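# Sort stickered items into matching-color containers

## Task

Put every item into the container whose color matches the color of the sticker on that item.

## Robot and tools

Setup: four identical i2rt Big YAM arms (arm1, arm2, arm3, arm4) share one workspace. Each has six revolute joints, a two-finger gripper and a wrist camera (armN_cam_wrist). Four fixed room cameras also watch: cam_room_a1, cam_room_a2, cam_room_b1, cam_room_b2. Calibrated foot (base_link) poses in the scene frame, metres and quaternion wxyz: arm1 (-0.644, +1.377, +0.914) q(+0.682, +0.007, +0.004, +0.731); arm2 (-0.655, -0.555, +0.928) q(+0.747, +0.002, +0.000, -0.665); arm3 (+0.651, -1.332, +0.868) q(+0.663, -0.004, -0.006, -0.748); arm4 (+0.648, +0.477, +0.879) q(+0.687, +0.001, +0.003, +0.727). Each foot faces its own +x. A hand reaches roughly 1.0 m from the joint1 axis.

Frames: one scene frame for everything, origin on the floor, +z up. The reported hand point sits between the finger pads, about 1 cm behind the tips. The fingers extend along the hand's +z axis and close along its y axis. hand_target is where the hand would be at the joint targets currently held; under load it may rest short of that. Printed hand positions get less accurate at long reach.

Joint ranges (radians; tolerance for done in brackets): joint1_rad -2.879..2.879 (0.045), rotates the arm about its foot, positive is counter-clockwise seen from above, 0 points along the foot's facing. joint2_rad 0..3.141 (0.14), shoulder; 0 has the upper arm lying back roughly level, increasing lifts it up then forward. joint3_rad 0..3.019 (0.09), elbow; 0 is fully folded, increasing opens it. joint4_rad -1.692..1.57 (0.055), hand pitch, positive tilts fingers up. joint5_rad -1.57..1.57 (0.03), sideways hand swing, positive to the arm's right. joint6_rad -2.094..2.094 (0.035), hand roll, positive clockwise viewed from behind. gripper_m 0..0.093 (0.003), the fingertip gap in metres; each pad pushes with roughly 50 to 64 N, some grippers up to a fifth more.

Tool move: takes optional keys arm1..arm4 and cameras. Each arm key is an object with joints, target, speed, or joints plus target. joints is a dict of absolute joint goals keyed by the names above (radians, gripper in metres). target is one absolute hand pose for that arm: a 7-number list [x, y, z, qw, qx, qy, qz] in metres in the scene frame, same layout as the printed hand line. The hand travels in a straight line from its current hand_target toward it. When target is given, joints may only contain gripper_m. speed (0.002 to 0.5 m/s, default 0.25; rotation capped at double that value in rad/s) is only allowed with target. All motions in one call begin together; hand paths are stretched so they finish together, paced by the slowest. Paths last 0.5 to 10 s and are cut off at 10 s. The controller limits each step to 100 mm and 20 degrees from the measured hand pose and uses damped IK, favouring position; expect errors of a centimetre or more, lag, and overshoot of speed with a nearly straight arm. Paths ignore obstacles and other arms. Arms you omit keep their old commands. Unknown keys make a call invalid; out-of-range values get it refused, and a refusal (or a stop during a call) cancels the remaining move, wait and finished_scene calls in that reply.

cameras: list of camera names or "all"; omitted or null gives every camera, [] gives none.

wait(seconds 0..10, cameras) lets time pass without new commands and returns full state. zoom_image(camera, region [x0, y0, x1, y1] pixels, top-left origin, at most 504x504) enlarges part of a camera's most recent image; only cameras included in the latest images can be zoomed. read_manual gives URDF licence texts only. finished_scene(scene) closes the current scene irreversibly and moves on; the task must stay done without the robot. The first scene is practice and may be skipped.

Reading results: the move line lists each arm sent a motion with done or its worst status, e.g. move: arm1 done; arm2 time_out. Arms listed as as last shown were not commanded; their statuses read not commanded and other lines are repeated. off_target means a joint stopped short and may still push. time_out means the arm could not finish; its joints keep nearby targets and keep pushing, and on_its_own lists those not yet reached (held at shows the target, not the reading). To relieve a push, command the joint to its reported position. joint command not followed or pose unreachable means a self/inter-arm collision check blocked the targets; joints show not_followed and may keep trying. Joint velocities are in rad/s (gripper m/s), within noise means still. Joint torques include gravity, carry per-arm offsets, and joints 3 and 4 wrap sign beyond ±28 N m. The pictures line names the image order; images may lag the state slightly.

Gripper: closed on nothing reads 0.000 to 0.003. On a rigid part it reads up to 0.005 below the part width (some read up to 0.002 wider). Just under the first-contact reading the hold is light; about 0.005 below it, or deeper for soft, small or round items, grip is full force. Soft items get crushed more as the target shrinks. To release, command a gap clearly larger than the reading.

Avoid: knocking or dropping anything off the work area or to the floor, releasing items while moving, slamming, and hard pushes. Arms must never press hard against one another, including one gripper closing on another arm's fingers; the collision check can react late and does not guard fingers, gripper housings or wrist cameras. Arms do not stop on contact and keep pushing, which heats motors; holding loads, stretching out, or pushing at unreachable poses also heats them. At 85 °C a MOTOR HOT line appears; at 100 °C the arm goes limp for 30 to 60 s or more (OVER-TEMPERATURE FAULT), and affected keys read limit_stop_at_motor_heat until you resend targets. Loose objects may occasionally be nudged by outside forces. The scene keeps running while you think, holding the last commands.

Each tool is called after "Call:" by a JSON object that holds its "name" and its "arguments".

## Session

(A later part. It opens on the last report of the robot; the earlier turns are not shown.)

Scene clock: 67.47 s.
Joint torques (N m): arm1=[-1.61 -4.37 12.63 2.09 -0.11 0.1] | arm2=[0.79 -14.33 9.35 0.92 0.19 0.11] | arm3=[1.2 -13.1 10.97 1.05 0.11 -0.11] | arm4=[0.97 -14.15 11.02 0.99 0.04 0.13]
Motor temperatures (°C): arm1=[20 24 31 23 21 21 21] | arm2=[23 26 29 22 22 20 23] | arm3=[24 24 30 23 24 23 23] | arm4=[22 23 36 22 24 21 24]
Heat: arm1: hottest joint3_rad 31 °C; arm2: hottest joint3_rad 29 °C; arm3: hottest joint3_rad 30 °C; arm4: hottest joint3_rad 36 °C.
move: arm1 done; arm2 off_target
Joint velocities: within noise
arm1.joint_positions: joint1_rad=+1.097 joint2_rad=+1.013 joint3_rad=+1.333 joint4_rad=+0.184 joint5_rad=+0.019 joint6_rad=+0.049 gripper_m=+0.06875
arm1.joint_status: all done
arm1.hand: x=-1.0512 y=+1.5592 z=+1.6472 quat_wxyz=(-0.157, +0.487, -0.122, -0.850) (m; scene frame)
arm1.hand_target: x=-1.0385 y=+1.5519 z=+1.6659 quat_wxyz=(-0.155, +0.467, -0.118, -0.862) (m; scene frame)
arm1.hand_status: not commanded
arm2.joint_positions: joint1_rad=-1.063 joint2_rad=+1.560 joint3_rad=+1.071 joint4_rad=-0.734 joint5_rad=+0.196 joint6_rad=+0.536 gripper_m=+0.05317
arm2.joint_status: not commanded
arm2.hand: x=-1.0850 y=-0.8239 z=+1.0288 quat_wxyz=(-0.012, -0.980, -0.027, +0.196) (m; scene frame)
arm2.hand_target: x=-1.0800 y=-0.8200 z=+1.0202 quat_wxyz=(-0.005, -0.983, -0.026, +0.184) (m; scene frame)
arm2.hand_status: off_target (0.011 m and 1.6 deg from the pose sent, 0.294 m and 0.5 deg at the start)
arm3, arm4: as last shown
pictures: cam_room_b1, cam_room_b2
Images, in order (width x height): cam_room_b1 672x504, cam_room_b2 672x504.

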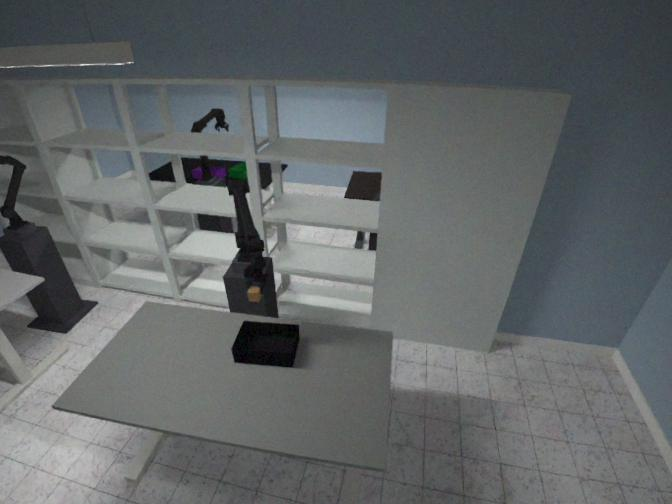

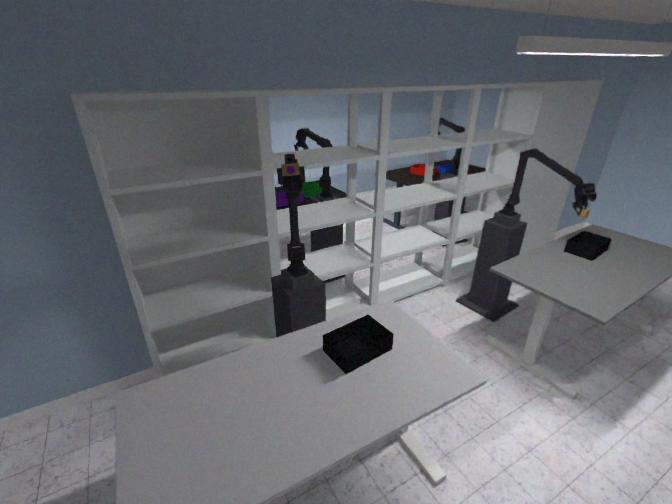

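Call:
{"name": "move", "arguments": {"arm2": {"joints":{"joint1_rad":-1.1,"joint2_rad":1.0,"joint3_rad":1.35,"joint4_rad":0.2,"joint5_rad":0,"joint6_rad":0}}, "arm1": {"joints":{"joint1_rad":-2.33,"joint2_rad":1.0,"joint3_rad":1.35,"joint4_rad":-1.55,"joint5_rad":0,"joint6_rad":0}}, "arm4": {"joints":{"joint1_rad":0.6,"joint2_rad":1.0,"joint3_rad":1.1,"joint4_rad":-0.9,"joint5_rad":0,"joint6_rad":0,"gripper_m":0.093}}, "cameras": ["cam_room_b1","cam_room_b2"]}}

Call:
{"name": "zoom_image", "arguments": {"camera": "cam_room_b1", "region": [180, 140, 320, 300]}}

Scene clock: 81.50 s.
Joint torques (N m): arm1=[-2.08 -4.48 12.12 0.68 -0.04 -0.07] | arm2=[0.56 -8 11.38 2.82 -0.17 -0.08] | arm3=[1.2 -13.33 10.93 1.05 0.12 -0.11] | arm4=[0.44 -7.82 9.84 1.61 0.1 0.14]
Motor temperatures (°C): arm1=[20 24 32 23 21 21 22] | arm2=[23 26 29 22 22 20 24] | arm3=[24 24 30 23 24 23 23] | arm4=[22 23 37 22 24 21 24]
Heat: arm1: hottest joint3_rad 32 °C; arm2: hottest joint3_rad 29 °C; arm3: hottest joint3_rad 30 °C; arm4: hottest joint3_rad 37 °C.
move: arm1 done; arm2 done; arm4 done
Joint velocities: within noise
arm1.joint_positions: joint1_rad=-2.326 joint2_rad=+1.017 joint3_rad=+1.332 joint4_rad=-1.542 joint5_rad=+0.002 joint6_rad=+0.006 gripper_m=+0.06881
arm1.joint_status: all done
arm1.hand: x=-0.3858 y=+1.1687 z=+1.2849 quat_wxyz=(-0.154, -0.334, -0.928, +0.059) (m; scene frame)
arm1.hand_target: x=-0.3895 y=+1.1707 z=+1.2972 quat_wxyz=(-0.166, -0.332, -0.926, +0.064) (m; scene frame)
arm1.hand_status: not commanded
arm2.joint_positions: joint1_rad=-1.097 joint2_rad=+1.008 joint3_rad=+1.350 joint4_rad=+0.182 joint5_rad=+0.003 joint6_rad=+0.015 gripper_m=+0.05316
arm2.joint_status: all done
arm2.hand: x=-1.0310 y=-0.8075 z=+1.6646 quat_wxyz=(-0.257, -0.481, -0.142, +0.826) (m; scene frame)
arm2.hand_target: x=-1.0254 y=-0.8031 z=+1.6719 quat_wxyz=(-0.252, -0.469, -0.143, +0.834) (m; scene frame)
arm2.hand_status: not commanded
arm3.joint_positions: joint1_rad=+1.568 joint2_rad=+1.398 joint3_rad=+1.583 joint4_rad=-1.250 joint5_rad=-0.002 joint6_rad=+0.005 gripper_m=+0.09398
arm3.joint_status: not commanded
arm3.hand: x=+1.1647 y=-1.3905 z=+1.2395 quat_wxyz=(-0.251, -0.060, -0.966, +0.021) (m; scene frame)
arm3.hand_target: x=+1.1676 y=-1.3901 z=+1.2467 quat_wxyz=(-0.258, -0.057, -0.964, +0.022) (m; scene frame)
arm3.hand_status: not commanded
arm4.joint_positions: joint1_rad=+0.602 joint2_rad=+1.007 joint3_rad=+1.095 joint4_rad=-0.914 joint5_rad=-0.001 joint6_rad=-0.011 gripper_m=+0.09312
arm4.joint_status: all done
arm4.hand: x=+0.3903 y=+0.8141 z=+1.2191 quat_wxyz=(-0.160, +0.838, -0.407, -0.328) (m; scene frame)
arm4.hand_target: x=+0.3900 y=+0.8160 z=+1.2269 quat_wxyz=(-0.164, +0.831, -0.410, -0.339) (m; scene frame)
arm4.hand_status: not commanded
pictures: cam_room_b1, cam_room_b2
Images, in order (width x height): cam_room_b1 672x504, cam_room_b2 672x504.

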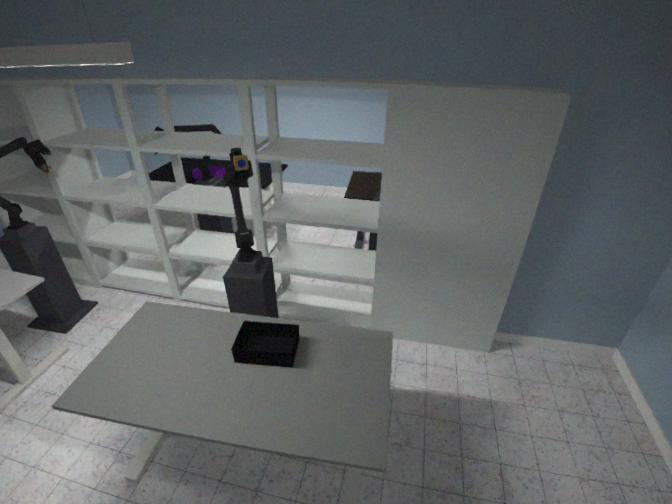

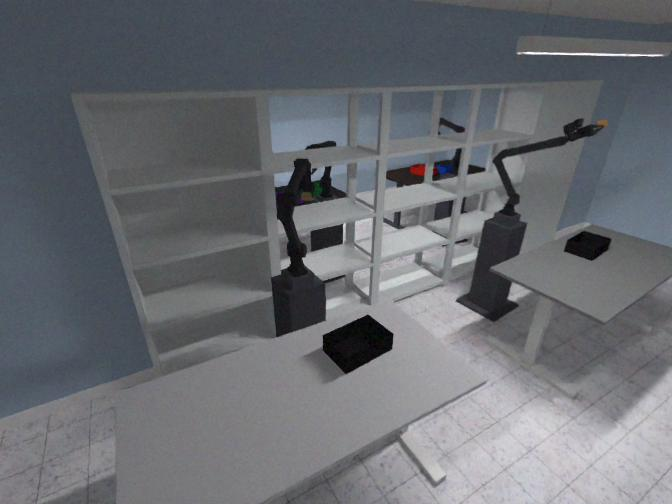

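Scaled by 3.150.

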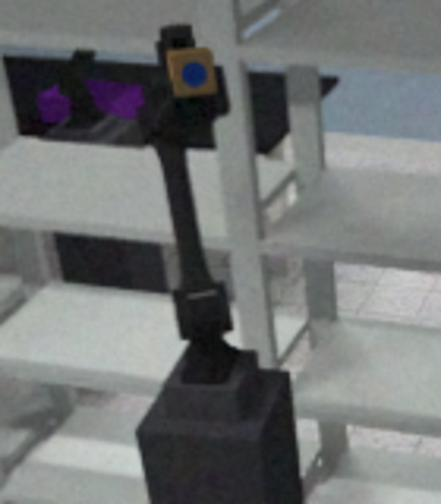

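Call:
{"name": "move", "arguments": {"arm1": {"target":[-0.38,1.09,1.12,-0.177,-0.262,-0.948,0.049],"speed":0.4}, "arm2": {"joints":{"joint1_rad":0.9,"joint2_rad":1.0,"joint3_rad":1.35,"joint4_rad":-1.55}}, "arm3": {"joints":{"joint1_rad":-1.3,"joint2_rad":1.0,"joint3_rad":1.1,"joint4_rad":-0.9,"joint5_rad":0,"joint6_rad":0,"gripper_m":0.093}}, "cameras": []}}

Call:
{"name": "move", "arguments": {"arm1": {"target":[-0.06,0.92,1.10,-0.177,-0.262,-0.948,0.049],"speed":0.35}, "arm2": {"target":[-0.38,-0.74,1.12,-0.178,-0.254,-0.950,0.048],"speed":0.4}, "cameras": ["arm1_cam_wrist","arm2_cam_wrist"]}}

Scene clock: 94.73 s.
Joint torques (N m): arm1=[-2.84 -6.3 12.25 1.63 -0.14 -0.07] | arm2=[0.91 -7.24 10.86 1.01 0.1 -0.06] | arm3=[-7.18 -6.36 10.03 1.87 3.05 -0.07] | arm4=[0.91 -7.77 9.74 1.59 0.12 0.12]
Motor temperatures (°C): arm1=[20 24 32 23 21 21 22] | arm2=[23 26 30 22 22 20 24] | arm3=[24 24 31 23 25 23 23] | arm4=[22 23 37 22 24 21 24]
Heat: arm1: hottest joint3_rad 32 °C; arm2: hottest joint3_rad 30 °C; arm3: hottest joint3_rad 31 °C; arm4: hottest joint3_rad 37 °C.
move: arm1 off_target; arm2 done; arm3 time_out
Joint velocities: within noise
arm1.joint_positions: joint1_rad=-2.525 joint2_rad=+1.148 joint3_rad=+0.954 joint4_rad=-1.061 joint5_rad=-0.132 joint6_rad=-0.319 gripper_m=+0.06881
arm1.joint_status: not commanded
arm1.hand: x=-0.3835 y=+1.0973 z=+1.1071 quat_wxyz=(-0.159, -0.265, -0.950, +0.036) (m; scene frame)
arm1.hand_target: x=-0.3803 y=+1.0902 z=+1.1200 quat_wxyz=(-0.177, -0.262, -0.948, +0.049) (m; scene frame)
arm1.hand_status: off_target (0.015 m and 2.6 deg from the pose sent, 0.183 m and 9.1 deg at the start)
arm2.joint_positions: joint1_rad=+0.898 joint2_rad=+1.009 joint3_rad=+1.349 joint4_rad=-1.538 joint5_rad=-0.003 joint6_rad=+0.012 gripper_m=+0.05314
arm2.joint_status: all done
arm2.hand: x=-0.3777 y=-0.7291 z=+1.3136 quat_wxyz=(-0.179, -0.275, -0.943, +0.047) (m; scene frame)
arm2.hand_target: x=-0.3819 y=-0.7265 z=+1.3157 quat_wxyz=(-0.178, -0.269, -0.945, +0.049) (m; scene frame)
arm2.hand_status: not commanded
arm3.joint_positions: joint1_rad=-1.179 joint2_rad=+0.996 joint3_rad=+1.099 joint4_rad=-0.911 joint5_rad=-0.085 joint6_rad=+0.001 gripper_m=+0.09292
arm3.joint_status: joint1_rad time_out (moved -2.747 of -2.868); joint5_rad time_out (moved -0.083 of +0.002); the others done
arm3.on_its_own: joint1_rad reads -1.179 and still pushes toward -1.300 since a time_out; joint5_rad reads -0.085 and still pushes toward -0.006 since a time_out
arm3.hand: x=+0.2473 y=-1.4536 z=+1.2162 quat_wxyz=(-0.096, -0.916, -0.138, +0.364) (m; scene frame)
arm3.hand_target: x=+0.2295 y=-1.3910 z=+1.2155 quat_wxyz=(-0.037, -0.924, -0.068, +0.375) (m; scene frame)
arm3.hand_status: not commanded
arm4: as last shown
pictures: none
No camera images: "cameras" was empty.

not run: a stop came earlier in this reply.

Call:
{"name": "move", "arguments": {"arm1": {"target":[-0.06,0.92,1.10,-0.177,-0.262,-0.948,0.049],"speed":0.3}, "arm2": {"target":[-0.38,-0.74,1.12,-0.178,-0.254,-0.950,0.048],"speed":0.3}, "arm3": {"joints":{"joint1_rad":-1.1,"joint2_rad":0.6,"joint5_rad":0}}, "cameras": ["arm1_cam_wrist","arm2_cam_wrist","arm3_cam_wrist"]}}

Call:
{"name": "move", "arguments": {"arm3": {"joints":{"joint1_rad":-2.05,"joint2_rad":0.6}}, "arm1": {"target":[-0.06,0.92,0.998,-0.177,-0.262,-0.948,0.049],"speed":0.12}, "arm2": {"target":[-0.06,-0.925,1.11,-0.178,-0.254,-0.950,0.048],"speed":0.35}, "cameras": ["arm1_cam_wrist","arm2_cam_wrist","arm3_cam_wrist"]}}

Scene clock: 105.10 s.
Joint torques (N m): arm1=[-1.61 -18.96 17.2 0.57 0.05 0.1] | arm2=[0.03 -5.66 10.81 2.24 -0.22 -0.07] | arm3=[1.9 -0.26 10.4 2.22 0.06 -0.06] | arm4=[0.38 -7.88 9.84 1.57 0.08 0.14]
Motor temperatures (°C): arm1=[20 24 33 23 21 21 22] | arm2=[23 26 30 22 22 20 24] | arm3=[24 24 31 23 29 23 23] | arm4=[22 23 37 22 24 21 24]
Heat: arm1: hottest joint3_rad 33 °C; arm2: hottest joint3_rad 30 °C; arm3: hottest joint3_rad 31 °C; arm4: hottest joint3_rad 37 °C.
move: arm1 off_target; arm2 done; arm3 done
Joint velocities: within noise
arm1.joint_positions: joint1_rad=-2.324 joint2_rad=+2.071 joint3_rad=+1.991 joint4_rad=-1.166 joint5_rad=-0.060 joint6_rad=-0.136 gripper_m=+0.06881
arm1.joint_status: not commanded
arm1.hand: x=-0.0756 y=+0.9276 z=+1.0710 quat_wxyz=(-0.152, -0.263, -0.952, +0.038) (m; scene frame)
arm1.hand_target: x=-0.0614 y=+0.9214 z=+1.1000 quat_wxyz=(-0.178, -0.262, -0.947, +0.049) (m; scene frame)
arm1.hand_status: off_target (0.034 m and 3.1 deg from the pose sent, 0.369 m and 2.6 deg at the start)
arm2.joint_positions: joint1_rad=+0.863 joint2_rad=+0.966 joint3_rad=+0.819 joint4_rad=-1.060 joint5_rad=-0.020 joint6_rad=-0.059 gripper_m=+0.05314
arm2.joint_status: not commanded
arm2.hand: x=-0.3815 y=-0.7360 z=+1.1231 quat_wxyz=(-0.175, -0.257, -0.949, +0.047) (m; scene frame)
arm2.hand_target: x=-0.3801 y=-0.7399 z=+1.1200 quat_wxyz=(-0.178, -0.254, -0.950, +0.048) (m; scene frame)
arm2.hand_status: done (0.005 m and 0.5 deg from the pose sent, 0.194 m and 2.5 deg at the start)
arm3.joint_positions: joint1_rad=-1.108 joint2_rad=+0.601 joint3_rad=+1.088 joint4_rad=-0.910 joint5_rad=-0.001 joint6_rad=+0.001 gripper_m=+0.09293
arm3.joint_status: all done
arm3.hand: x=+0.3587 y=-1.4288 z=+1.3469 quat_wxyz=(-0.099, -0.827, -0.140, +0.535) (m; scene frame)
arm3.hand_target: x=+0.3596 y=-1.4305 z=+1.3564 quat_wxyz=(-0.102, -0.820, -0.141, +0.545) (m; scene frame)
arm3.hand_status: not commanded
arm4: as last shown
pictures: arm1_cam_wrist, arm2_cam_wrist, arm3_cam_wrist
Images, in order (width x height): arm1_cam_wrist 672x504, arm2_cam_wrist 672x504, arm3_cam_wrist 672x504.

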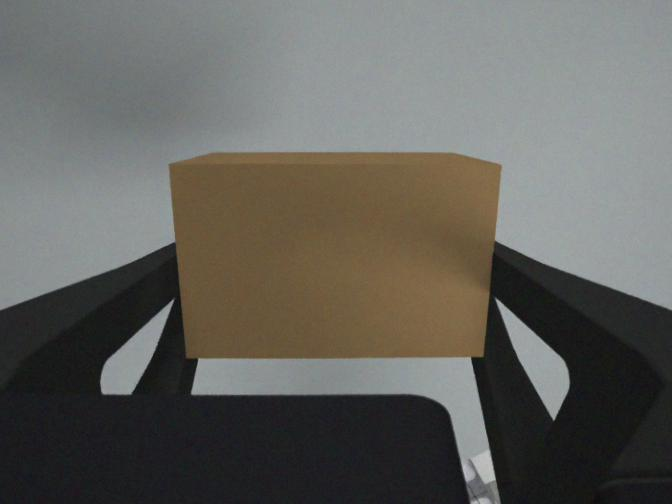

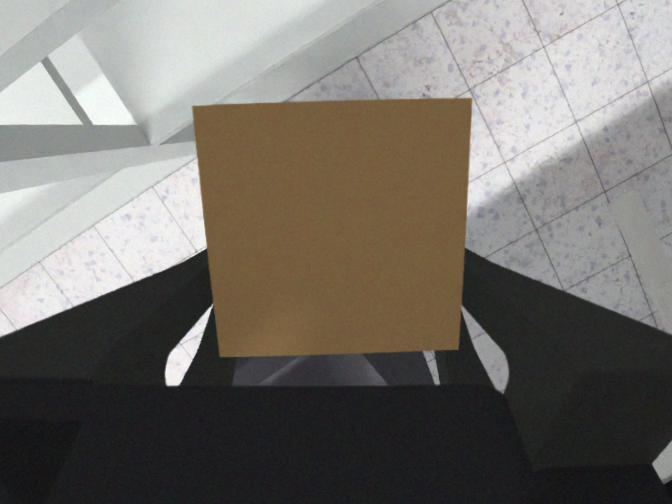

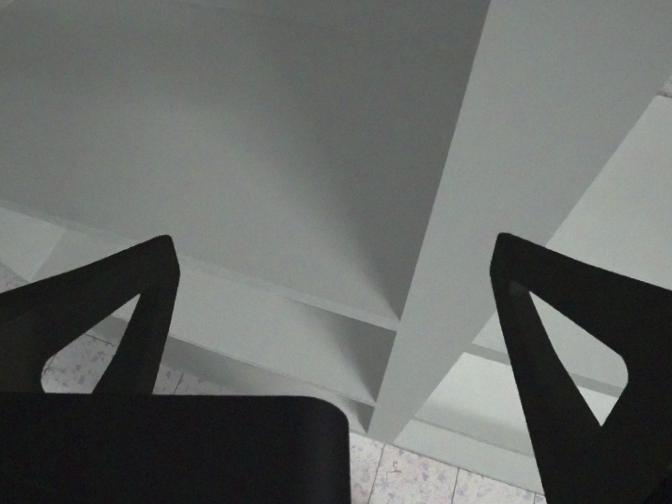

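Scene clock: 106.90 s.
Joint torques (N m): arm1=[-1.44 -17.9 10.41 1.62 0.04 0.12] | arm2=[1.44 -20.78 16.7 0.96 0.12 0.22] | arm3=[0.56 -0.5 10.47 2.24 -0.01 -0.07] | arm4=[0.73 -7.41 9.83 1.69 0.1 0.13]
Motor temperatures (°C): arm1=[20 24 33 23 21 21 22] | arm2=[23 26 31 22 22 20 24] | arm3=[24 24 31 23 28 23 23] | arm4=[22 23 37 22 24 21 24]
Heat: arm1: hottest joint3_rad 33 °C; arm2: hottest joint3_rad 31 °C; arm3: hottest joint3_rad 31 °C; arm4: hottest joint3_rad 37 °C.
move: arm1 off_target; arm2 off_target; arm3 done
Joint velocities: within noise
arm1.joint_positions: joint1_rad=-2.324 joint2_rad=+2.105 joint3_rad=+1.879 joint4_rad=-0.956 joint5_rad=-0.058 joint6_rad=-0.134 gripper_m=+0.06882
arm1.joint_status: not commanded
arm1.hand: x=-0.0641 y=+0.9173 z=+1.0131 quat_wxyz=(-0.181, -0.261, -0.947, +0.051) (m; scene frame)
arm1.hand_target: x=-0.0603 y=+0.9204 z=+0.9979 quat_wxyz=(-0.177, -0.262, -0.948, +0.049) (m; scene frame)
arm1.hand_status: off_target (0.016 m and 0.6 deg from the pose sent, 0.075 m and 3.1 deg at the start)
arm2.joint_positions: joint1_rad=+0.889 joint2_rad=+1.948 joint3_rad=+1.787 joint4_rad=-1.074 joint5_rad=-0.012 joint6_rad=-0.048 gripper_m=+0.05314
arm2.joint_status: not commanded
arm2.hand: x=-0.0782 y=-0.9197 z=+1.0921 quat_wxyz=(-0.161, -0.251, -0.953, +0.043) (m; scene frame)
arm2.hand_target: x=-0.0611 y=-0.9241 z=+1.1100 quat_wxyz=(-0.179, -0.254, -0.949, +0.048) (m; scene frame)
arm2.hand_status: off_target (0.026 m and 2.1 deg from the pose sent, 0.373 m and 0.5 deg at the start)
arm3.joint_positions: joint1_rad=-2.040 joint2_rad=+0.601 joint3_rad=+1.088 joint4_rad=-0.910 joint5_rad=+0.001 joint6_rad=+0.001 gripper_m=+0.09294
arm3.joint_status: all done
arm3.hand: x=+0.3935 y=-1.1523 z=+1.3431 quat_wxyz=(+0.153, -0.805, +0.248, +0.517) (m; scene frame)
arm3.hand_target: x=+0.3953 y=-1.1499 z=+1.3526 quat_wxyz=(+0.158, -0.798, +0.250, +0.526) (m; scene frame)
arm3.hand_status: not commanded
arm4: as last shown
pictures: arm1_cam_wrist, arm2_cam_wrist, arm3_cam_wrist
Images, in order (width x height): arm1_cam_wrist 672x504, arm2_cam_wrist 672x504, arm3_cam_wrist 672x504.

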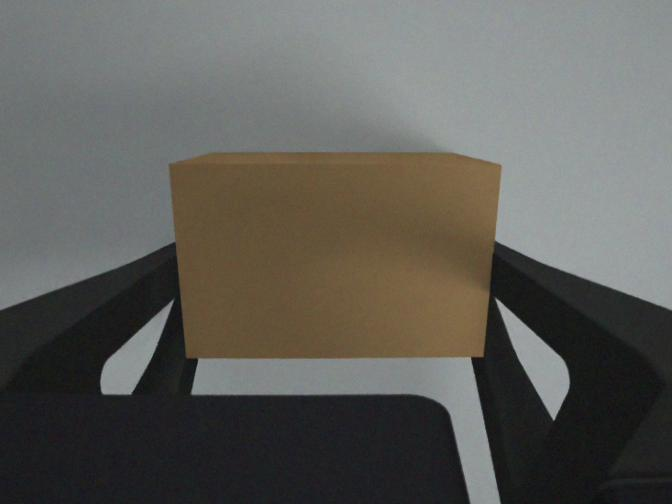

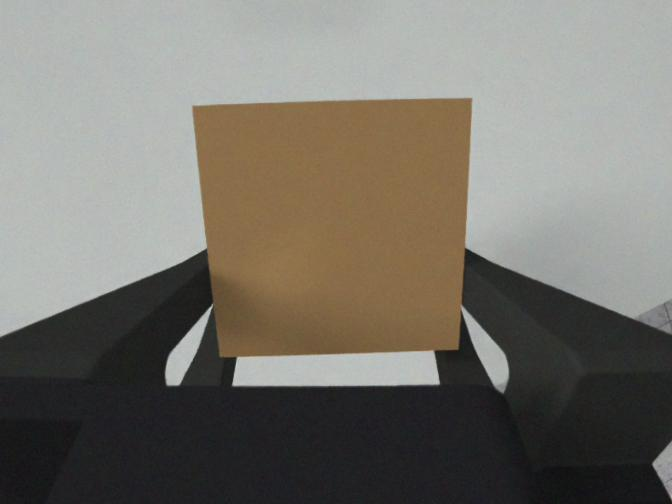

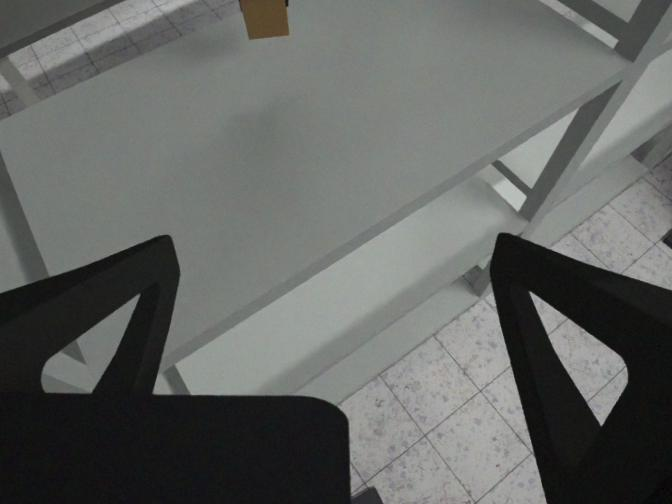

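Call:
{"name": "move", "arguments": {"arm1": {"joints":{"gripper_m":0.085}}, "arm2": {"target":[-0.06,-0.925,1.004,-0.178,-0.254,-0.950,0.048],"speed":0.15}, "cameras": ["arm2_cam_wrist"]}}

Call:
{"name": "move", "arguments": {"arm1": {"target":[-0.12,0.945,1.12,-0.177,-0.262,-0.948,0.049],"speed":0.2}, "cameras": ["arm1_cam_wrist"]}}

Call:
{"name": "move", "arguments": {"arm1": {"target":[-0.40,1.10,1.18,-0.177,-0.262,-0.948,0.049],"speed":0.4}, "cameras": ["arm1_cam_wrist"]}}

Scene clock: 112.90 s.
Joint torques (N m): arm1=[-1.38 -18.02 10.97 1.55 0.02 0.06] | arm2=[1.49 -20.54 10.45 2.19 0.03 0.2] | arm3=[0.56 -0.38 10.47 2.21 -0.01 -0.06] | arm4=[0.56 -7.71 9.77 1.58 0.08 0.17]
Motor temperatures (°C): arm1=[20 24 32 23 21 21 22] | arm2=[23 26 32 22 22 20 24] | arm3=[24 24 31 23 27 23 23] | arm4=[22 23 37 22 24 21 24]
Heat: arm1: hottest joint3_rad 32 °C; arm2: hottest joint3_rad 32 °C; arm3: hottest joint3_rad 31 °C; arm4: hottest joint3_rad 37 °C.
move: arm1 done; arm2 off_target
Joint velocities: within noise
arm1.joint_positions: joint1_rad=-2.324 joint2_rad=+2.106 joint3_rad=+1.874 joint4_rad=-0.956 joint5_rad=-0.058 joint6_rad=-0.134 gripper_m=+0.08496
arm1.joint_status: all done
arm1.hand: x=-0.0653 y=+0.9182 z=+1.0101 quat_wxyz=(-0.178, -0.262, -0.947, +0.050) (m; scene frame)
arm1.hand_target: x=-0.0603 y=+0.9203 z=+0.9981 quat_wxyz=(-0.177, -0.262, -0.948, +0.049) (m; scene frame)
arm1.hand_status: not commanded
arm2.joint_positions: joint1_rad=+0.889 joint2_rad=+2.010 joint3_rad=+1.686 joint4_rad=-0.860 joint5_rad=-0.009 joint6_rad=-0.047 gripper_m=+0.05314
arm2.joint_status: not commanded
arm2.hand: x=-0.0639 y=-0.9287 z=+1.0229 quat_wxyz=(-0.185, -0.250, -0.949, +0.052) (m; scene frame)
arm2.hand_target: x=-0.0604 y=-0.9246 z=+1.0042 quat_wxyz=(-0.178, -0.254, -0.950, +0.048) (m; scene frame)
arm2.hand_status: off_target (0.020 m and 1.0 deg from the pose sent, 0.090 m and 2.0 deg at the start)
arm3, arm4: as last shown
pictures: arm2_cam_wrist
Images, in order (width x height): arm2_cam_wrist 672x504.

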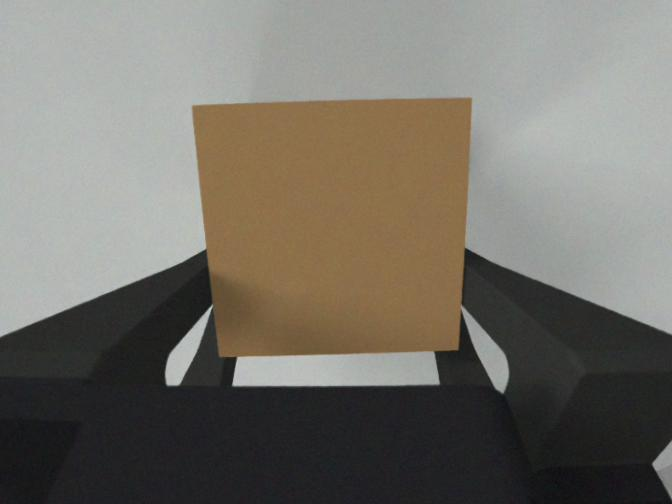

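Scene clock: 114.30 s.
Joint torques (N m): arm1=[-2.84 -16.38 11.74 0.51 -0.04 -0.06] | arm2=[1.44 -20.54 10.48 2.13 0.02 0.21] | arm3=[0.62 -0.67 10.47 2.25 -0.02 -0.06] | arm4=[0.67 -8.12 9.81 1.61 0.09 0.13]
Motor temperatures (°C): arm1=[20 25 32 23 21 21 22] | arm2=[23 26 32 22 22 20 24] | arm3=[24 24 31 23 27 23 23] | arm4=[22 23 37 22 24 21 24]
Heat: arm1: hottest joint3_rad 32 °C; arm2: hottest joint3_rad 32 °C; arm3: hottest joint3_rad 31 °C; arm4: hottest joint3_rad 37 °C.
move: arm1 done
Joint velocities: within noise
arm1.joint_positions: joint1_rad=-2.340 joint2_rad=+1.886 joint3_rad=+1.814 joint4_rad=-1.116 joint5_rad=-0.067 joint6_rad=-0.148 gripper_m=+0.08496
arm1.joint_status: not commanded
arm1.hand: x=-0.1160 y=+0.9493 z=+1.1188 quat_wxyz=(-0.179, -0.261, -0.947, +0.049) (m; scene frame)
arm1.hand_target: x=-0.1199 y=+0.9451 z=+1.1201 quat_wxyz=(-0.177, -0.262, -0.947, +0.049) (m; scene frame)
arm1.hand_status: done (0.006 m and 0.2 deg from the pose sent, 0.126 m and 0.3 deg at the start)
arm2, arm3, arm4: as last shown
pictures: arm1_cam_wrist
Images, in order (width x height): arm1_cam_wrist 672x504.

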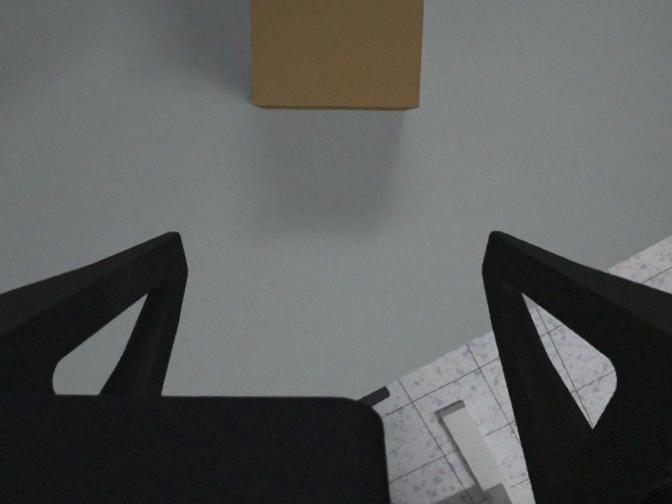

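Scene clock: 116.00 s.
Joint torques (N m): arm1=[-2.43 -3.66 11.32 0.8 -0.15 -0.01] | arm2=[1.38 -20.37 10.45 2.11 0.03 0.2] | arm3=[0.62 -0.62 10.48 2.26 -0.01 -0.07] | arm4=[0.73 -8.06 9.63 1.65 0.11 0.16]
Motor temperatures (°C): arm1=[20 25 33 23 21 21 22] | arm2=[23 26 31 22 22 20 24] | arm3=[24 24 31 23 27 23 23] | arm4=[22 23 37 22 24 21 24]
Heat: arm1: hottest joint3_rad 33 °C; arm2: hottest joint3_rad 31 °C; arm3: hottest joint3_rad 31 °C; arm4: hottest joint3_rad 37 °C.
move: arm1 done
Joint velocities: within noise
arm1.joint_positions: joint1_rad=-2.559 joint2_rad=+1.057 joint3_rad=+1.075 joint4_rad=-1.217 joint5_rad=-0.144 joint6_rad=-0.349 gripper_m=+0.08496
arm1.joint_status: not commanded
arm1.hand: x=-0.3988 y=+1.1006 z=+1.1828 quat_wxyz=(-0.183, -0.263, -0.946, +0.053) (m; scene frame)
arm1.hand_target: x=-0.4000 y=+1.1000 z=+1.1800 quat_wxyz=(-0.177, -0.262, -0.947, +0.049) (m; scene frame)
arm1.hand_status: done (0.003 m and 0.9 deg from the pose sent, 0.327 m and 0.2 deg at the start)
arm2, arm3, arm4: as last shown
pictures: arm1_cam_wrist
Images, in order (width x height): arm1_cam_wrist 672x504.

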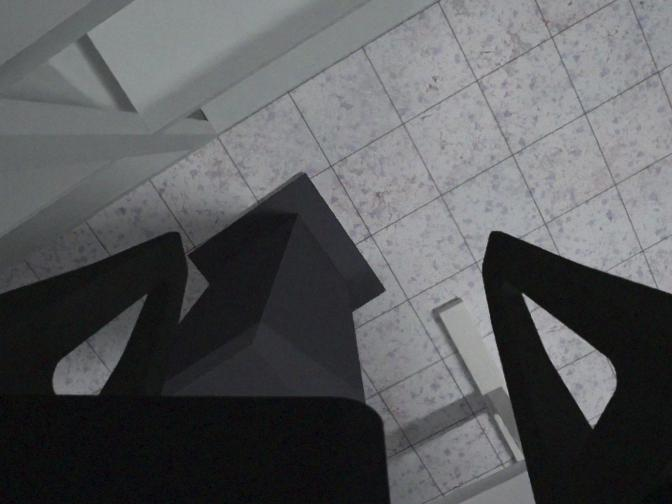

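Call:
{"name": "move", "arguments": {"arm2": {"joints":{"gripper_m":0.085}}, "arm4": {"target":[-0.045,0.918,1.11,-0.11,0.873,-0.236,-0.409],"speed":0.35}, "cameras": ["arm4_cam_wrist"]}}

Call:
{"name": "move", "arguments": {"arm2": {"target":[-0.12,-0.90,1.13,-0.178,-0.254,-0.950,0.048],"speed":0.2}, "cameras": ["arm2_cam_wrist"]}}

Call:
{"name": "move", "arguments": {"arm2": {"target":[-0.4,-0.73,1.18,-0.178,-0.254,-0.950,0.048],"speed":0.4}, "cameras": ["arm4_cam_wrist"]}}

Scene clock: 124.20 s.
Joint torques (N m): arm1=[-2.61 -3.08 11.3 0.68 -0.16 -0.07] | arm2=[1.38 -20.48 10.5 2.14 0.03 0.2] | arm3=[0.67 -0.5 10.44 2.21 0 -0.06] | arm4=[1.26 -23.71 13.3 0.72 -0.04 -0.1]
Motor temperatures (°C): arm1=[20 24 33 23 21 21 22] | arm2=[23 26 31 22 22 20 24] | arm3=[24 24 31 23 26 23 23] | arm4=[22 23 37 22 24 21 24]
Heat: arm1: hottest joint3_rad 33 °C; arm2: hottest joint3_rad 31 °C; arm3: hottest joint3_rad 31 °C; arm4: hottest joint3_rad 37 °C.
move: arm2 done; arm4 off_target
Joint velocities: within noise
arm1, arm3: as last shown
arm1.joint_positions: joint1_rad=-2.559 joint2_rad=+1.057 joint3_rad=+1.075 joint4_rad=-1.217 joint5_rad=-0.144 joint6_rad=-0.350 gripper_m=+0.08496
arm2.joint_positions: joint1_rad=+0.889 joint2_rad=+2.010 joint3_rad=+1.686 joint4_rad=-0.860 joint5_rad=-0.009 joint6_rad=-0.047 gripper_m=+0.08492
arm2.joint_status: all done
arm2.hand: x=-0.0639 y=-0.9287 z=+1.0229 quat_wxyz=(-0.185, -0.251, -0.949, +0.052) (m; scene frame)
arm2.hand_target: x=-0.0604 y=-0.9246 z=+1.0042 quat_wxyz=(-0.178, -0.254, -0.950, +0.048) (m; scene frame)
arm2.hand_status: not commanded
arm4.joint_positions: joint1_rad=+0.943 joint2_rad=+2.026 joint3_rad=+1.849 joint4_rad=-0.550 joint5_rad=-0.027 joint6_rad=-0.017 gripper_m=+0.09312
arm4.joint_status: not commanded
arm4.hand: x=-0.0340 y=+0.9118 z=+1.0904 quat_wxyz=(-0.105, +0.878, -0.245, -0.397) (m; scene frame)
arm4.hand_target: x=-0.0439 y=+0.9173 z=+1.1101 quat_wxyz=(-0.110, +0.874, -0.236, -0.410) (m; scene frame)
arm4.hand_status: off_target (0.023 m and 1.9 deg from the pose sent, 0.461 m and 22.8 deg at the start)
pictures: arm4_cam_wrist
Images, in order (width x height): arm4_cam_wrist 672x504.

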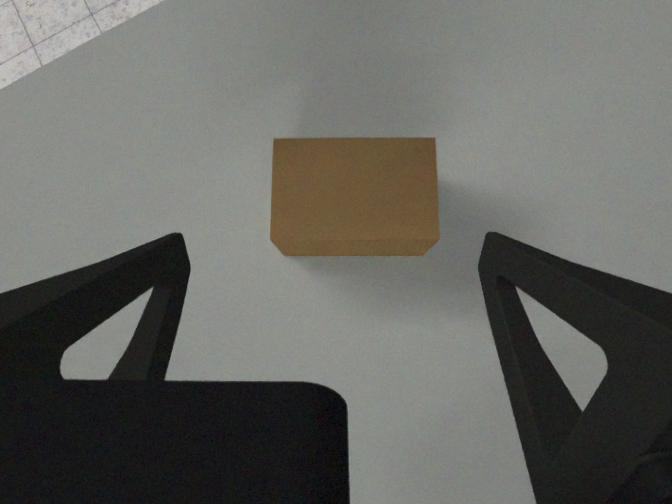

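Scene clock: 125.57 s.
Joint torques (N m): arm1=[-1.49 -2.9 11.4 0.7 -0.18 -0.04] | arm2=[0.03 -19.31 10.71 1.02 -0.2 0.04] | arm3=[0.56 -0.56 10.43 2.24 -0.02 -0.06] | arm4=[1.32 -24.18 13.31 0.83 -0.05 -0.09]
Motor temperatures (°C): arm1=[20 24 33 23 21 21 22] | arm2=[23 26 31 22 22 20 24] | arm3=[24 24 31 23 26 23 23] | arm4=[22 23 37 22 24 21 24]
Heat: arm1: hottest joint3_rad 33 °C; arm2: hottest joint3_rad 31 °C; arm3: hottest joint3_rad 31 °C; arm4: hottest joint3_rad 37 °C.
move: arm2 off_target
Joint velocities: within noise
arm1, arm3, arm4: as last shown
arm2.joint_positions: joint1_rad=+0.889 joint2_rad=+1.777 joint3_rad=+1.652 joint4_rad=-1.044 joint5_rad=-0.011 joint6_rad=-0.047 gripper_m=+0.08492
arm2.joint_status: not commanded
arm2.hand: x=-0.1133 y=-0.8976 z=+1.1412 quat_wxyz=(-0.192, -0.250, -0.947, +0.053) (m; scene frame)
arm2.hand_target: x=-0.1199 y=-0.8998 z=+1.1302 quat_wxyz=(-0.178, -0.254, -0.950, +0.048) (m; scene frame)
arm2.hand_status: off_target (0.013 m and 1.8 deg from the pose sent, 0.124 m and 1.0 deg at the start)
pictures: arm2_cam_wrist
Images, in order (width x height): arm2_cam_wrist 672x504.

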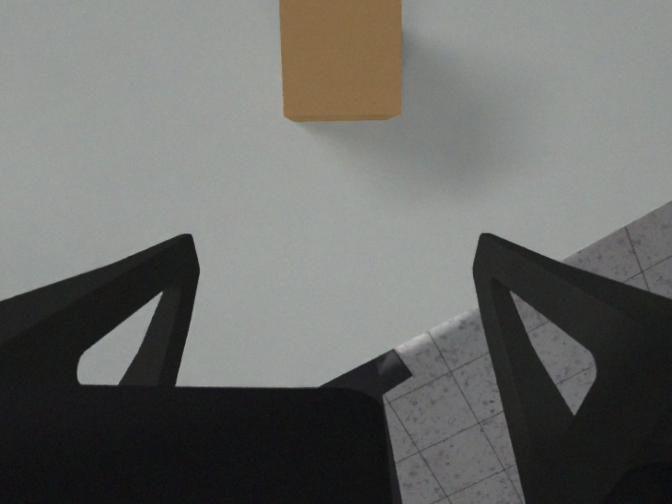

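Scene clock: 127.07 s.
Joint torques (N m): arm1=[-2.67 -3.31 11.51 0.59 -0.15 -0.06] | arm2=[0.03 -4.01 10.32 1.02 -0.22 -0.09] | arm3=[0.62 -0.56 10.44 2.22 -0.02 -0.06] | arm4=[0.85 -24.06 13.34 0.72 -0.06 -0.08]
Motor temperatures (°C): arm1=[20 24 33 23 21 21 22] | arm2=[23 26 31 22 22 20 24] | arm3=[24 24 31 23 26 23 23] | arm4=[22 23 37 22 24 21 24]
Heat: arm1: hottest joint3_rad 33 °C; arm2: hottest joint3_rad 31 °C; arm3: hottest joint3_rad 31 °C; arm4: hottest joint3_rad 37 °C.
move: arm2 off_target
Joint velocities: within noise
arm1, arm3, arm4: as last shown
arm2.joint_positions: joint1_rad=+0.851 joint2_rad=+0.882 joint3_rad=+0.943 joint4_rad=-1.221 joint5_rad=-0.024 joint6_rad=-0.069 gripper_m=+0.08492
arm2.joint_status: not commanded
arm2.hand: x=-0.3956 y=-0.7304 z=+1.1917 quat_wxyz=(-0.197, -0.256, -0.945, +0.054) (m; scene frame)
arm2.hand_target: x=-0.4001 y=-0.7299 z=+1.1804 quat_wxyz=(-0.178, -0.254, -0.949, +0.048) (m; scene frame)
arm2.hand_status: off_target (0.013 m and 2.3 deg from the pose sent, 0.334 m and 1.8 deg at the start)
arm4.joint_positions: joint1_rad=+0.943 joint2_rad=+2.026 joint3_rad=+1.849 joint4_rad=-0.550 joint5_rad=-0.027 joint6_rad=-0.018 gripper_m=+0.09312
pictures: arm4_cam_wrist
Images, in order (width x height): arm4_cam_wrist 672x504.

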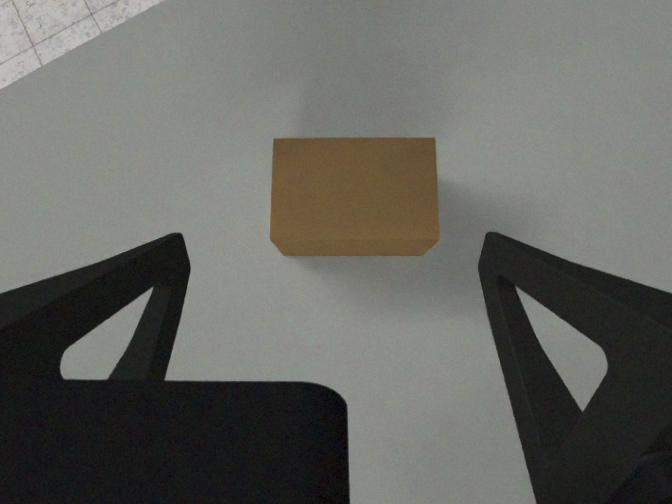

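Call:
{"name": "move", "arguments": {"arm4": {"target":[-0.069,0.942,1.015,-0.11,0.873,-0.236,-0.409],"speed":0.15}, "cameras": ["arm4_cam_wrist"]}}

Call:
{"name": "move", "arguments": {"arm3": {"target":[0.2,-1.08,1.16,-0.11,0.873,-0.236,-0.409],"speed":0.4}, "cameras": []}}

Call:
{"name": "move", "arguments": {"arm3": {"target":[-0.06,-0.95,1.13,-0.11,0.873,-0.236,-0.409],"speed":0.35}, "cameras": ["arm3_cam_wrist"]}}

Scene clock: 135.97 s.
Joint torques (N m): arm1=[-2.9 -3.55 11.52 0.55 -0.12 -0.03] | arm2=[-0.09 -4.07 10.35 1.02 -0.21 -0.08] | arm3=[0.56 -0.62 10.47 2.22 -0.02 -0.06] | arm4=[0.21 -23.12 12.63 1.74 -0.02 -0.04]
Motor temperatures (°C): arm1=[20 24 34 23 21 21 22] | arm2=[23 26 31 22 22 20 24] | arm3=[24 24 31 23 26 23 23] | arm4=[22 23 37 22 24 21 24]
Heat: arm1: hottest joint3_rad 34 °C; arm2: hottest joint3_rad 31 °C; arm3: hottest joint3_rad 31 °C; arm4: hottest joint3_rad 37 °C.
move: arm4 off_target
Joint velocities: within noise
arm1, arm2, arm3: as last shown
arm4.joint_positions: joint1_rad=+0.940 joint2_rad=+2.157 joint3_rad=+1.861 joint4_rad=-0.431 joint5_rad=-0.036 joint6_rad=-0.030 gripper_m=+0.09308
arm4.joint_status: not commanded
arm4.hand: x=-0.0573 y=+0.9275 z=+1.0145 quat_wxyz=(-0.104, +0.880, -0.239, -0.398) (m; scene frame)
arm4.hand_target: x=-0.0676 y=+0.9413 z=+1.0149 quat_wxyz=(-0.110, +0.874, -0.236, -0.409) (m; scene frame)
arm4.hand_status: off_target (0.019 m and 1.7 deg from the pose sent, 0.088 m and 1.9 deg at the start)
pictures: arm4_cam_wrist
Images, in order (width x height): arm4_cam_wrist 672x504.

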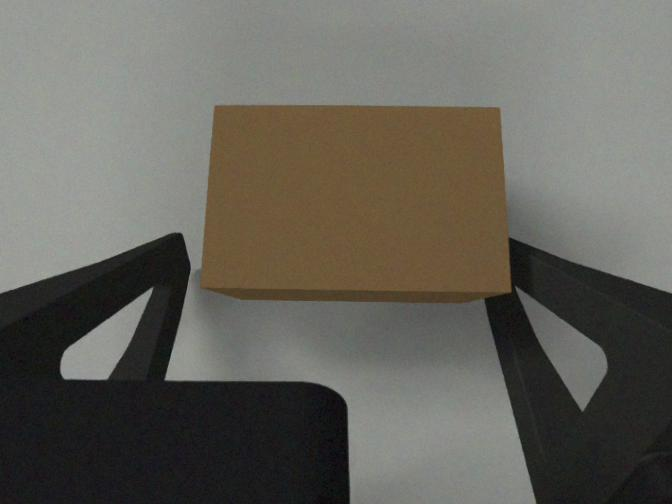

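Scene clock: 137.53 s.
Joint torques (N m): arm1=[-2.08 -3.49 11.44 0.64 -0.13 -0.09] | arm2=[0.15 -4.01 10.3 1.05 -0.22 -0.08] | arm3=[2.37 -10.87 13.78 2.14 -0.05 0.01] | arm4=[0.56 -23.59 12.83 1.78 -0.03 -0.06]
Motor temperatures (°C): arm1=[20 24 34 23 21 21 22] | arm2=[23 26 31 22 22 20 24] | arm3=[24 24 31 23 25 23 23] | arm4=[22 23 37 22 24 21 24]
Heat: arm1: hottest joint3_rad 34 °C; arm2: hottest joint3_rad 31 °C; arm3: hottest joint3_rad 31 °C; arm4: hottest joint3_rad 37 °C.
move: arm3 off_target
Joint velocities: within noise
arm1, arm2, arm4: as last shown
arm3.joint_positions: joint1_rad=-1.953 joint2_rad=+1.198 joint3_rad=+0.998 joint4_rad=-0.560 joint5_rad=+0.037 joint6_rad=+0.009 gripper_m=+0.09294
arm3.joint_status: not commanded
arm3.hand: x=+0.2161 y=-1.0812 z=+1.1260 quat_wxyz=(+0.107, -0.888, +0.242, +0.376) (m; scene frame)
arm3.hand_target: x=+0.2018 y=-1.0809 z=+1.1601 quat_wxyz=(+0.110, -0.874, +0.236, +0.410) (m; scene frame)
arm3.hand_status: off_target (0.038 m and 4.2 deg from the pose sent, 0.276 m and 15.5 deg at the start)
pictures: none
No camera images: "cameras" was empty.

Scene clock: 139.20 s.
Joint torques (N m): arm1=[-2.37 -3.72 11.33 0.62 -0.13 -0.05] | arm2=[0.15 -4.13 10.29 0.98 -0.22 -0.07] | arm3=[2.55 -23.24 14.82 1.17 0.13 0.03] | arm4=[0.67 -23 12.72 1.77 -0.02 -0.03]
Motor temperatures (°C): arm1=[20 24 34 23 21 21 22] | arm2=[23 26 31 22 22 20 24] | arm3=[24 24 31 23 25 23 23] | arm4=[22 23 37 22 24 21 24]
Heat: arm1: hottest joint3_rad 34 °C; arm2: hottest joint3_rad 31 °C; arm3: hottest joint3_rad 31 °C; arm4: hottest joint3_rad 37 °C.
move: arm3 off_target
Joint velocities: within noise
arm1, arm4: as last shown
arm2.joint_positions: joint1_rad=+0.851 joint2_rad=+0.882 joint3_rad=+0.943 joint4_rad=-1.221 joint5_rad=-0.025 joint6_rad=-0.070 gripper_m=+0.08492
arm2.joint_status: not commanded
arm2.hand: x=-0.3955 y=-0.7303 z=+1.1917 quat_wxyz=(-0.197, -0.256, -0.945, +0.054) (m; scene frame)
arm2.hand_target: x=-0.4000 y=-0.7298 z=+1.1804 quat_wxyz=(-0.178, -0.254, -0.949, +0.048) (m; scene frame)
arm2.hand_status: not commanded
arm3.joint_positions: joint1_rad=-1.944 joint2_rad=+1.965 joint3_rad=+1.838 joint4_rad=-0.605 joint5_rad=+0.041 joint6_rad=+0.016 gripper_m=+0.09294
arm3.joint_status: not commanded
arm3.hand: x=-0.0430 y=-0.9464 z=+1.1029 quat_wxyz=(+0.109, -0.882, +0.241, +0.389) (m; scene frame)
arm3.hand_target: x=-0.0583 y=-0.9508 z=+1.1300 quat_wxyz=(+0.110, -0.874, +0.236, +0.410) (m; scene frame)
arm3.hand_status: off_target (0.032 m and 2.6 deg from the pose sent, 0.306 m and 4.2 deg at the start)
pictures: arm3_cam_wrist
Images, in order (width x height): arm3_cam_wrist 672x504.

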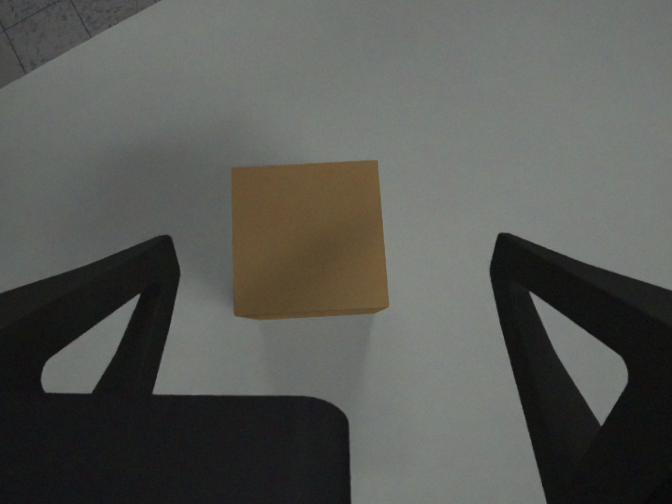

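Call:
{"name": "move", "arguments": {"arm4": {"joints":{"gripper_m":0.06}}, "arm3": {"target":[-0.066,-0.961,1.05,-0.11,0.873,-0.236,-0.409],"speed":0.15}, "cameras": ["arm3_cam_wrist","arm4_cam_wrist"]}}

Call:
{"name": "move", "arguments": {"arm4": {"target":[-0.055,0.94,1.11,-0.11,0.873,-0.236,-0.409],"speed":0.2}, "cameras": ["arm4_cam_wrist"]}}

Scene clock: 146.67 s.
Joint torques (N m): arm1=[-2.32 -3.55 11.45 0.73 -0.15 -0.06] | arm2=[-0.03 -4.07 10.35 1.03 -0.21 -0.07] | arm3=[2.43 -23.82 9.68 2.18 0.13 0.03] | arm4=[0.62 -23.36 12.74 1.74 -0.01 -0.02]
Motor temperatures (°C): arm1=[20 24 34 23 21 21 22] | arm2=[23 25 31 22 22 20 23] | arm3=[24 24 31 23 25 23 23] | arm4=[22 23 37 22 24 21 24]
Heat: arm1: hottest joint3_rad 34 °C; arm2: hottest joint3_rad 31 °C; arm3: hottest joint3_rad 31 °C; arm4: hottest joint3_rad 37 °C.
move: arm3 off_target; arm4 off_target
Joint velocities: within noise
arm1, arm2: as last shown
arm3.joint_positions: joint1_rad=-1.924 joint2_rad=+2.010 joint3_rad=+1.758 joint4_rad=-0.445 joint5_rad=+0.055 joint6_rad=+0.026 gripper_m=+0.09294
arm3.joint_status: not commanded
arm3.hand: x=-0.0588 y=-0.9536 z=+1.0530 quat_wxyz=(+0.112, -0.876, +0.238, +0.405) (m; scene frame)
arm3.hand_target: x=-0.0658 y=-0.9611 z=+1.0499 quat_wxyz=(+0.110, -0.874, +0.236, +0.409) (m; scene frame)
arm3.hand_status: off_target (0.011 m and 0.7 deg from the pose sent, 0.059 m and 2.6 deg at the start)
arm4.joint_positions: joint1_rad=+0.940 joint2_rad=+2.157 joint3_rad=+1.861 joint4_rad=-0.430 joint5_rad=-0.036 joint6_rad=-0.030 gripper_m=+0.06922
arm4.joint_status: gripper_m off_target (ended at +0.06924, target +0.06000)
arm4.hand: x=-0.0574 y=+0.9276 z=+1.0146 quat_wxyz=(-0.104, +0.880, -0.239, -0.398) (m; scene frame)
arm4.hand_target: x=-0.0677 y=+0.9411 z=+1.0150 quat_wxyz=(-0.110, +0.874, -0.236, -0.410) (m; scene frame)
arm4.hand_status: not commanded
pictures: arm3_cam_wrist, arm4_cam_wrist
Images, in order (width x height): arm3_cam_wrist 672x504, arm4_cam_wrist 672x504.

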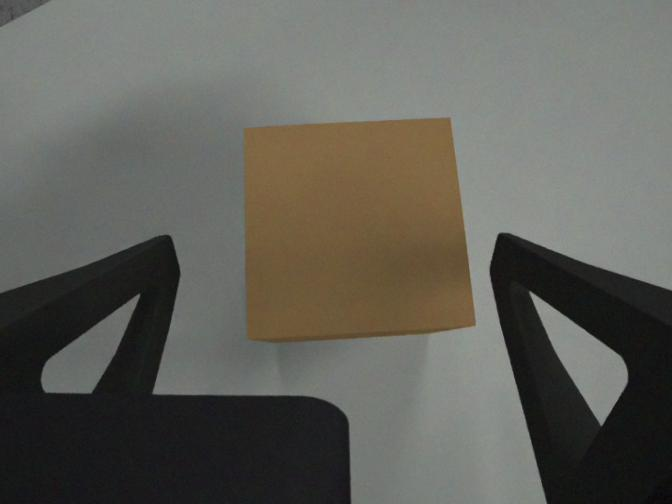

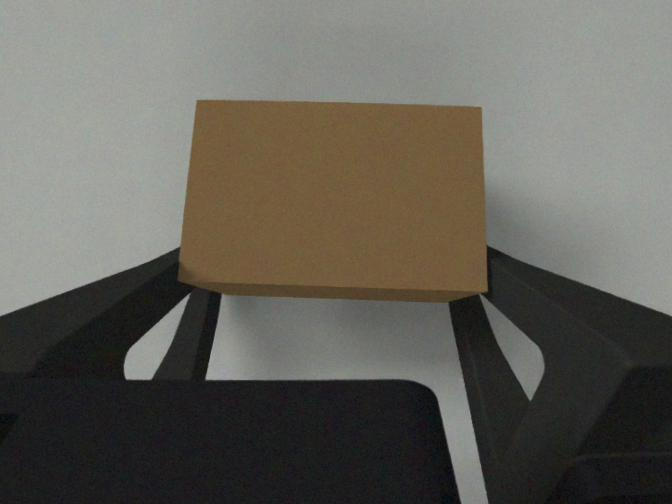

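Scene clock: 148.03 s.
Joint torques (N m): arm1=[-2.26 -3.72 11.45 0.58 -0.16 -0.02] | arm2=[-0.03 -4.01 10.33 1.01 -0.22 -0.08] | arm3=[2.32 -23.47 9.61 2.22 0.14 0.02] | arm4=[0.62 -27.4 13.14 0.84 -0.09 -0.07]
Motor temperatures (°C): arm1=[20 24 34 23 21 21 22] | arm2=[23 25 31 22 22 20 23] | arm3=[24 24 31 23 25 23 23] | arm4=[22 24 37 22 24 21 25]
Heat: arm1: hottest joint3_rad 34 °C; arm2: hottest joint3_rad 31 °C; arm3: hottest joint3_rad 31 °C; arm4: hottest joint3_rad 37 °C.
move: arm4 off_target
Joint velocities: within noise
arm1.joint_positions: joint1_rad=-2.559 joint2_rad=+1.057 joint3_rad=+1.075 joint4_rad=-1.217 joint5_rad=-0.144 joint6_rad=-0.350 gripper_m=+0.08496
arm1.joint_status: not commanded
arm1.hand: x=-0.3988 y=+1.1006 z=+1.1828 quat_wxyz=(-0.183, -0.263, -0.946, +0.053) (m; scene frame)
arm1.hand_target: x=-0.4000 y=+1.1000 z=+1.1800 quat_wxyz=(-0.177, -0.262, -0.947, +0.049) (m; scene frame)
arm1.hand_status: not commanded
arm2, arm3: as last shown
arm4.joint_positions: joint1_rad=+0.932 joint2_rad=+2.110 joint3_rad=+1.952 joint4_rad=-0.592 joint5_rad=-0.040 joint6_rad=-0.033 gripper_m=+0.06922
arm4.joint_status: not commanded
arm4.hand: x=-0.0492 y=+0.9300 z=+1.0737 quat_wxyz=(-0.101, +0.884, -0.242, -0.387) (m; scene frame)
arm4.hand_target: x=-0.0535 y=+0.9389 z=+1.1099 quat_wxyz=(-0.110, +0.874, -0.236, -0.410) (m; scene frame)
arm4.hand_status: off_target (0.038 m and 3.0 deg from the pose sent, 0.096 m and 1.7 deg at the start)
pictures: arm4_cam_wrist
Images, in order (width x height): arm4_cam_wrist 672x504.

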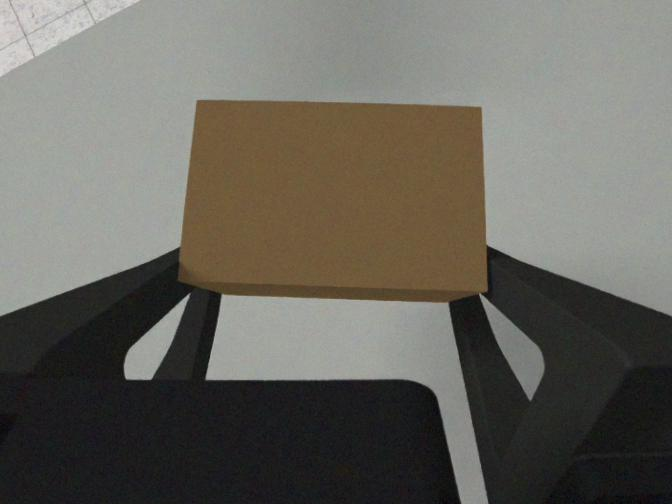

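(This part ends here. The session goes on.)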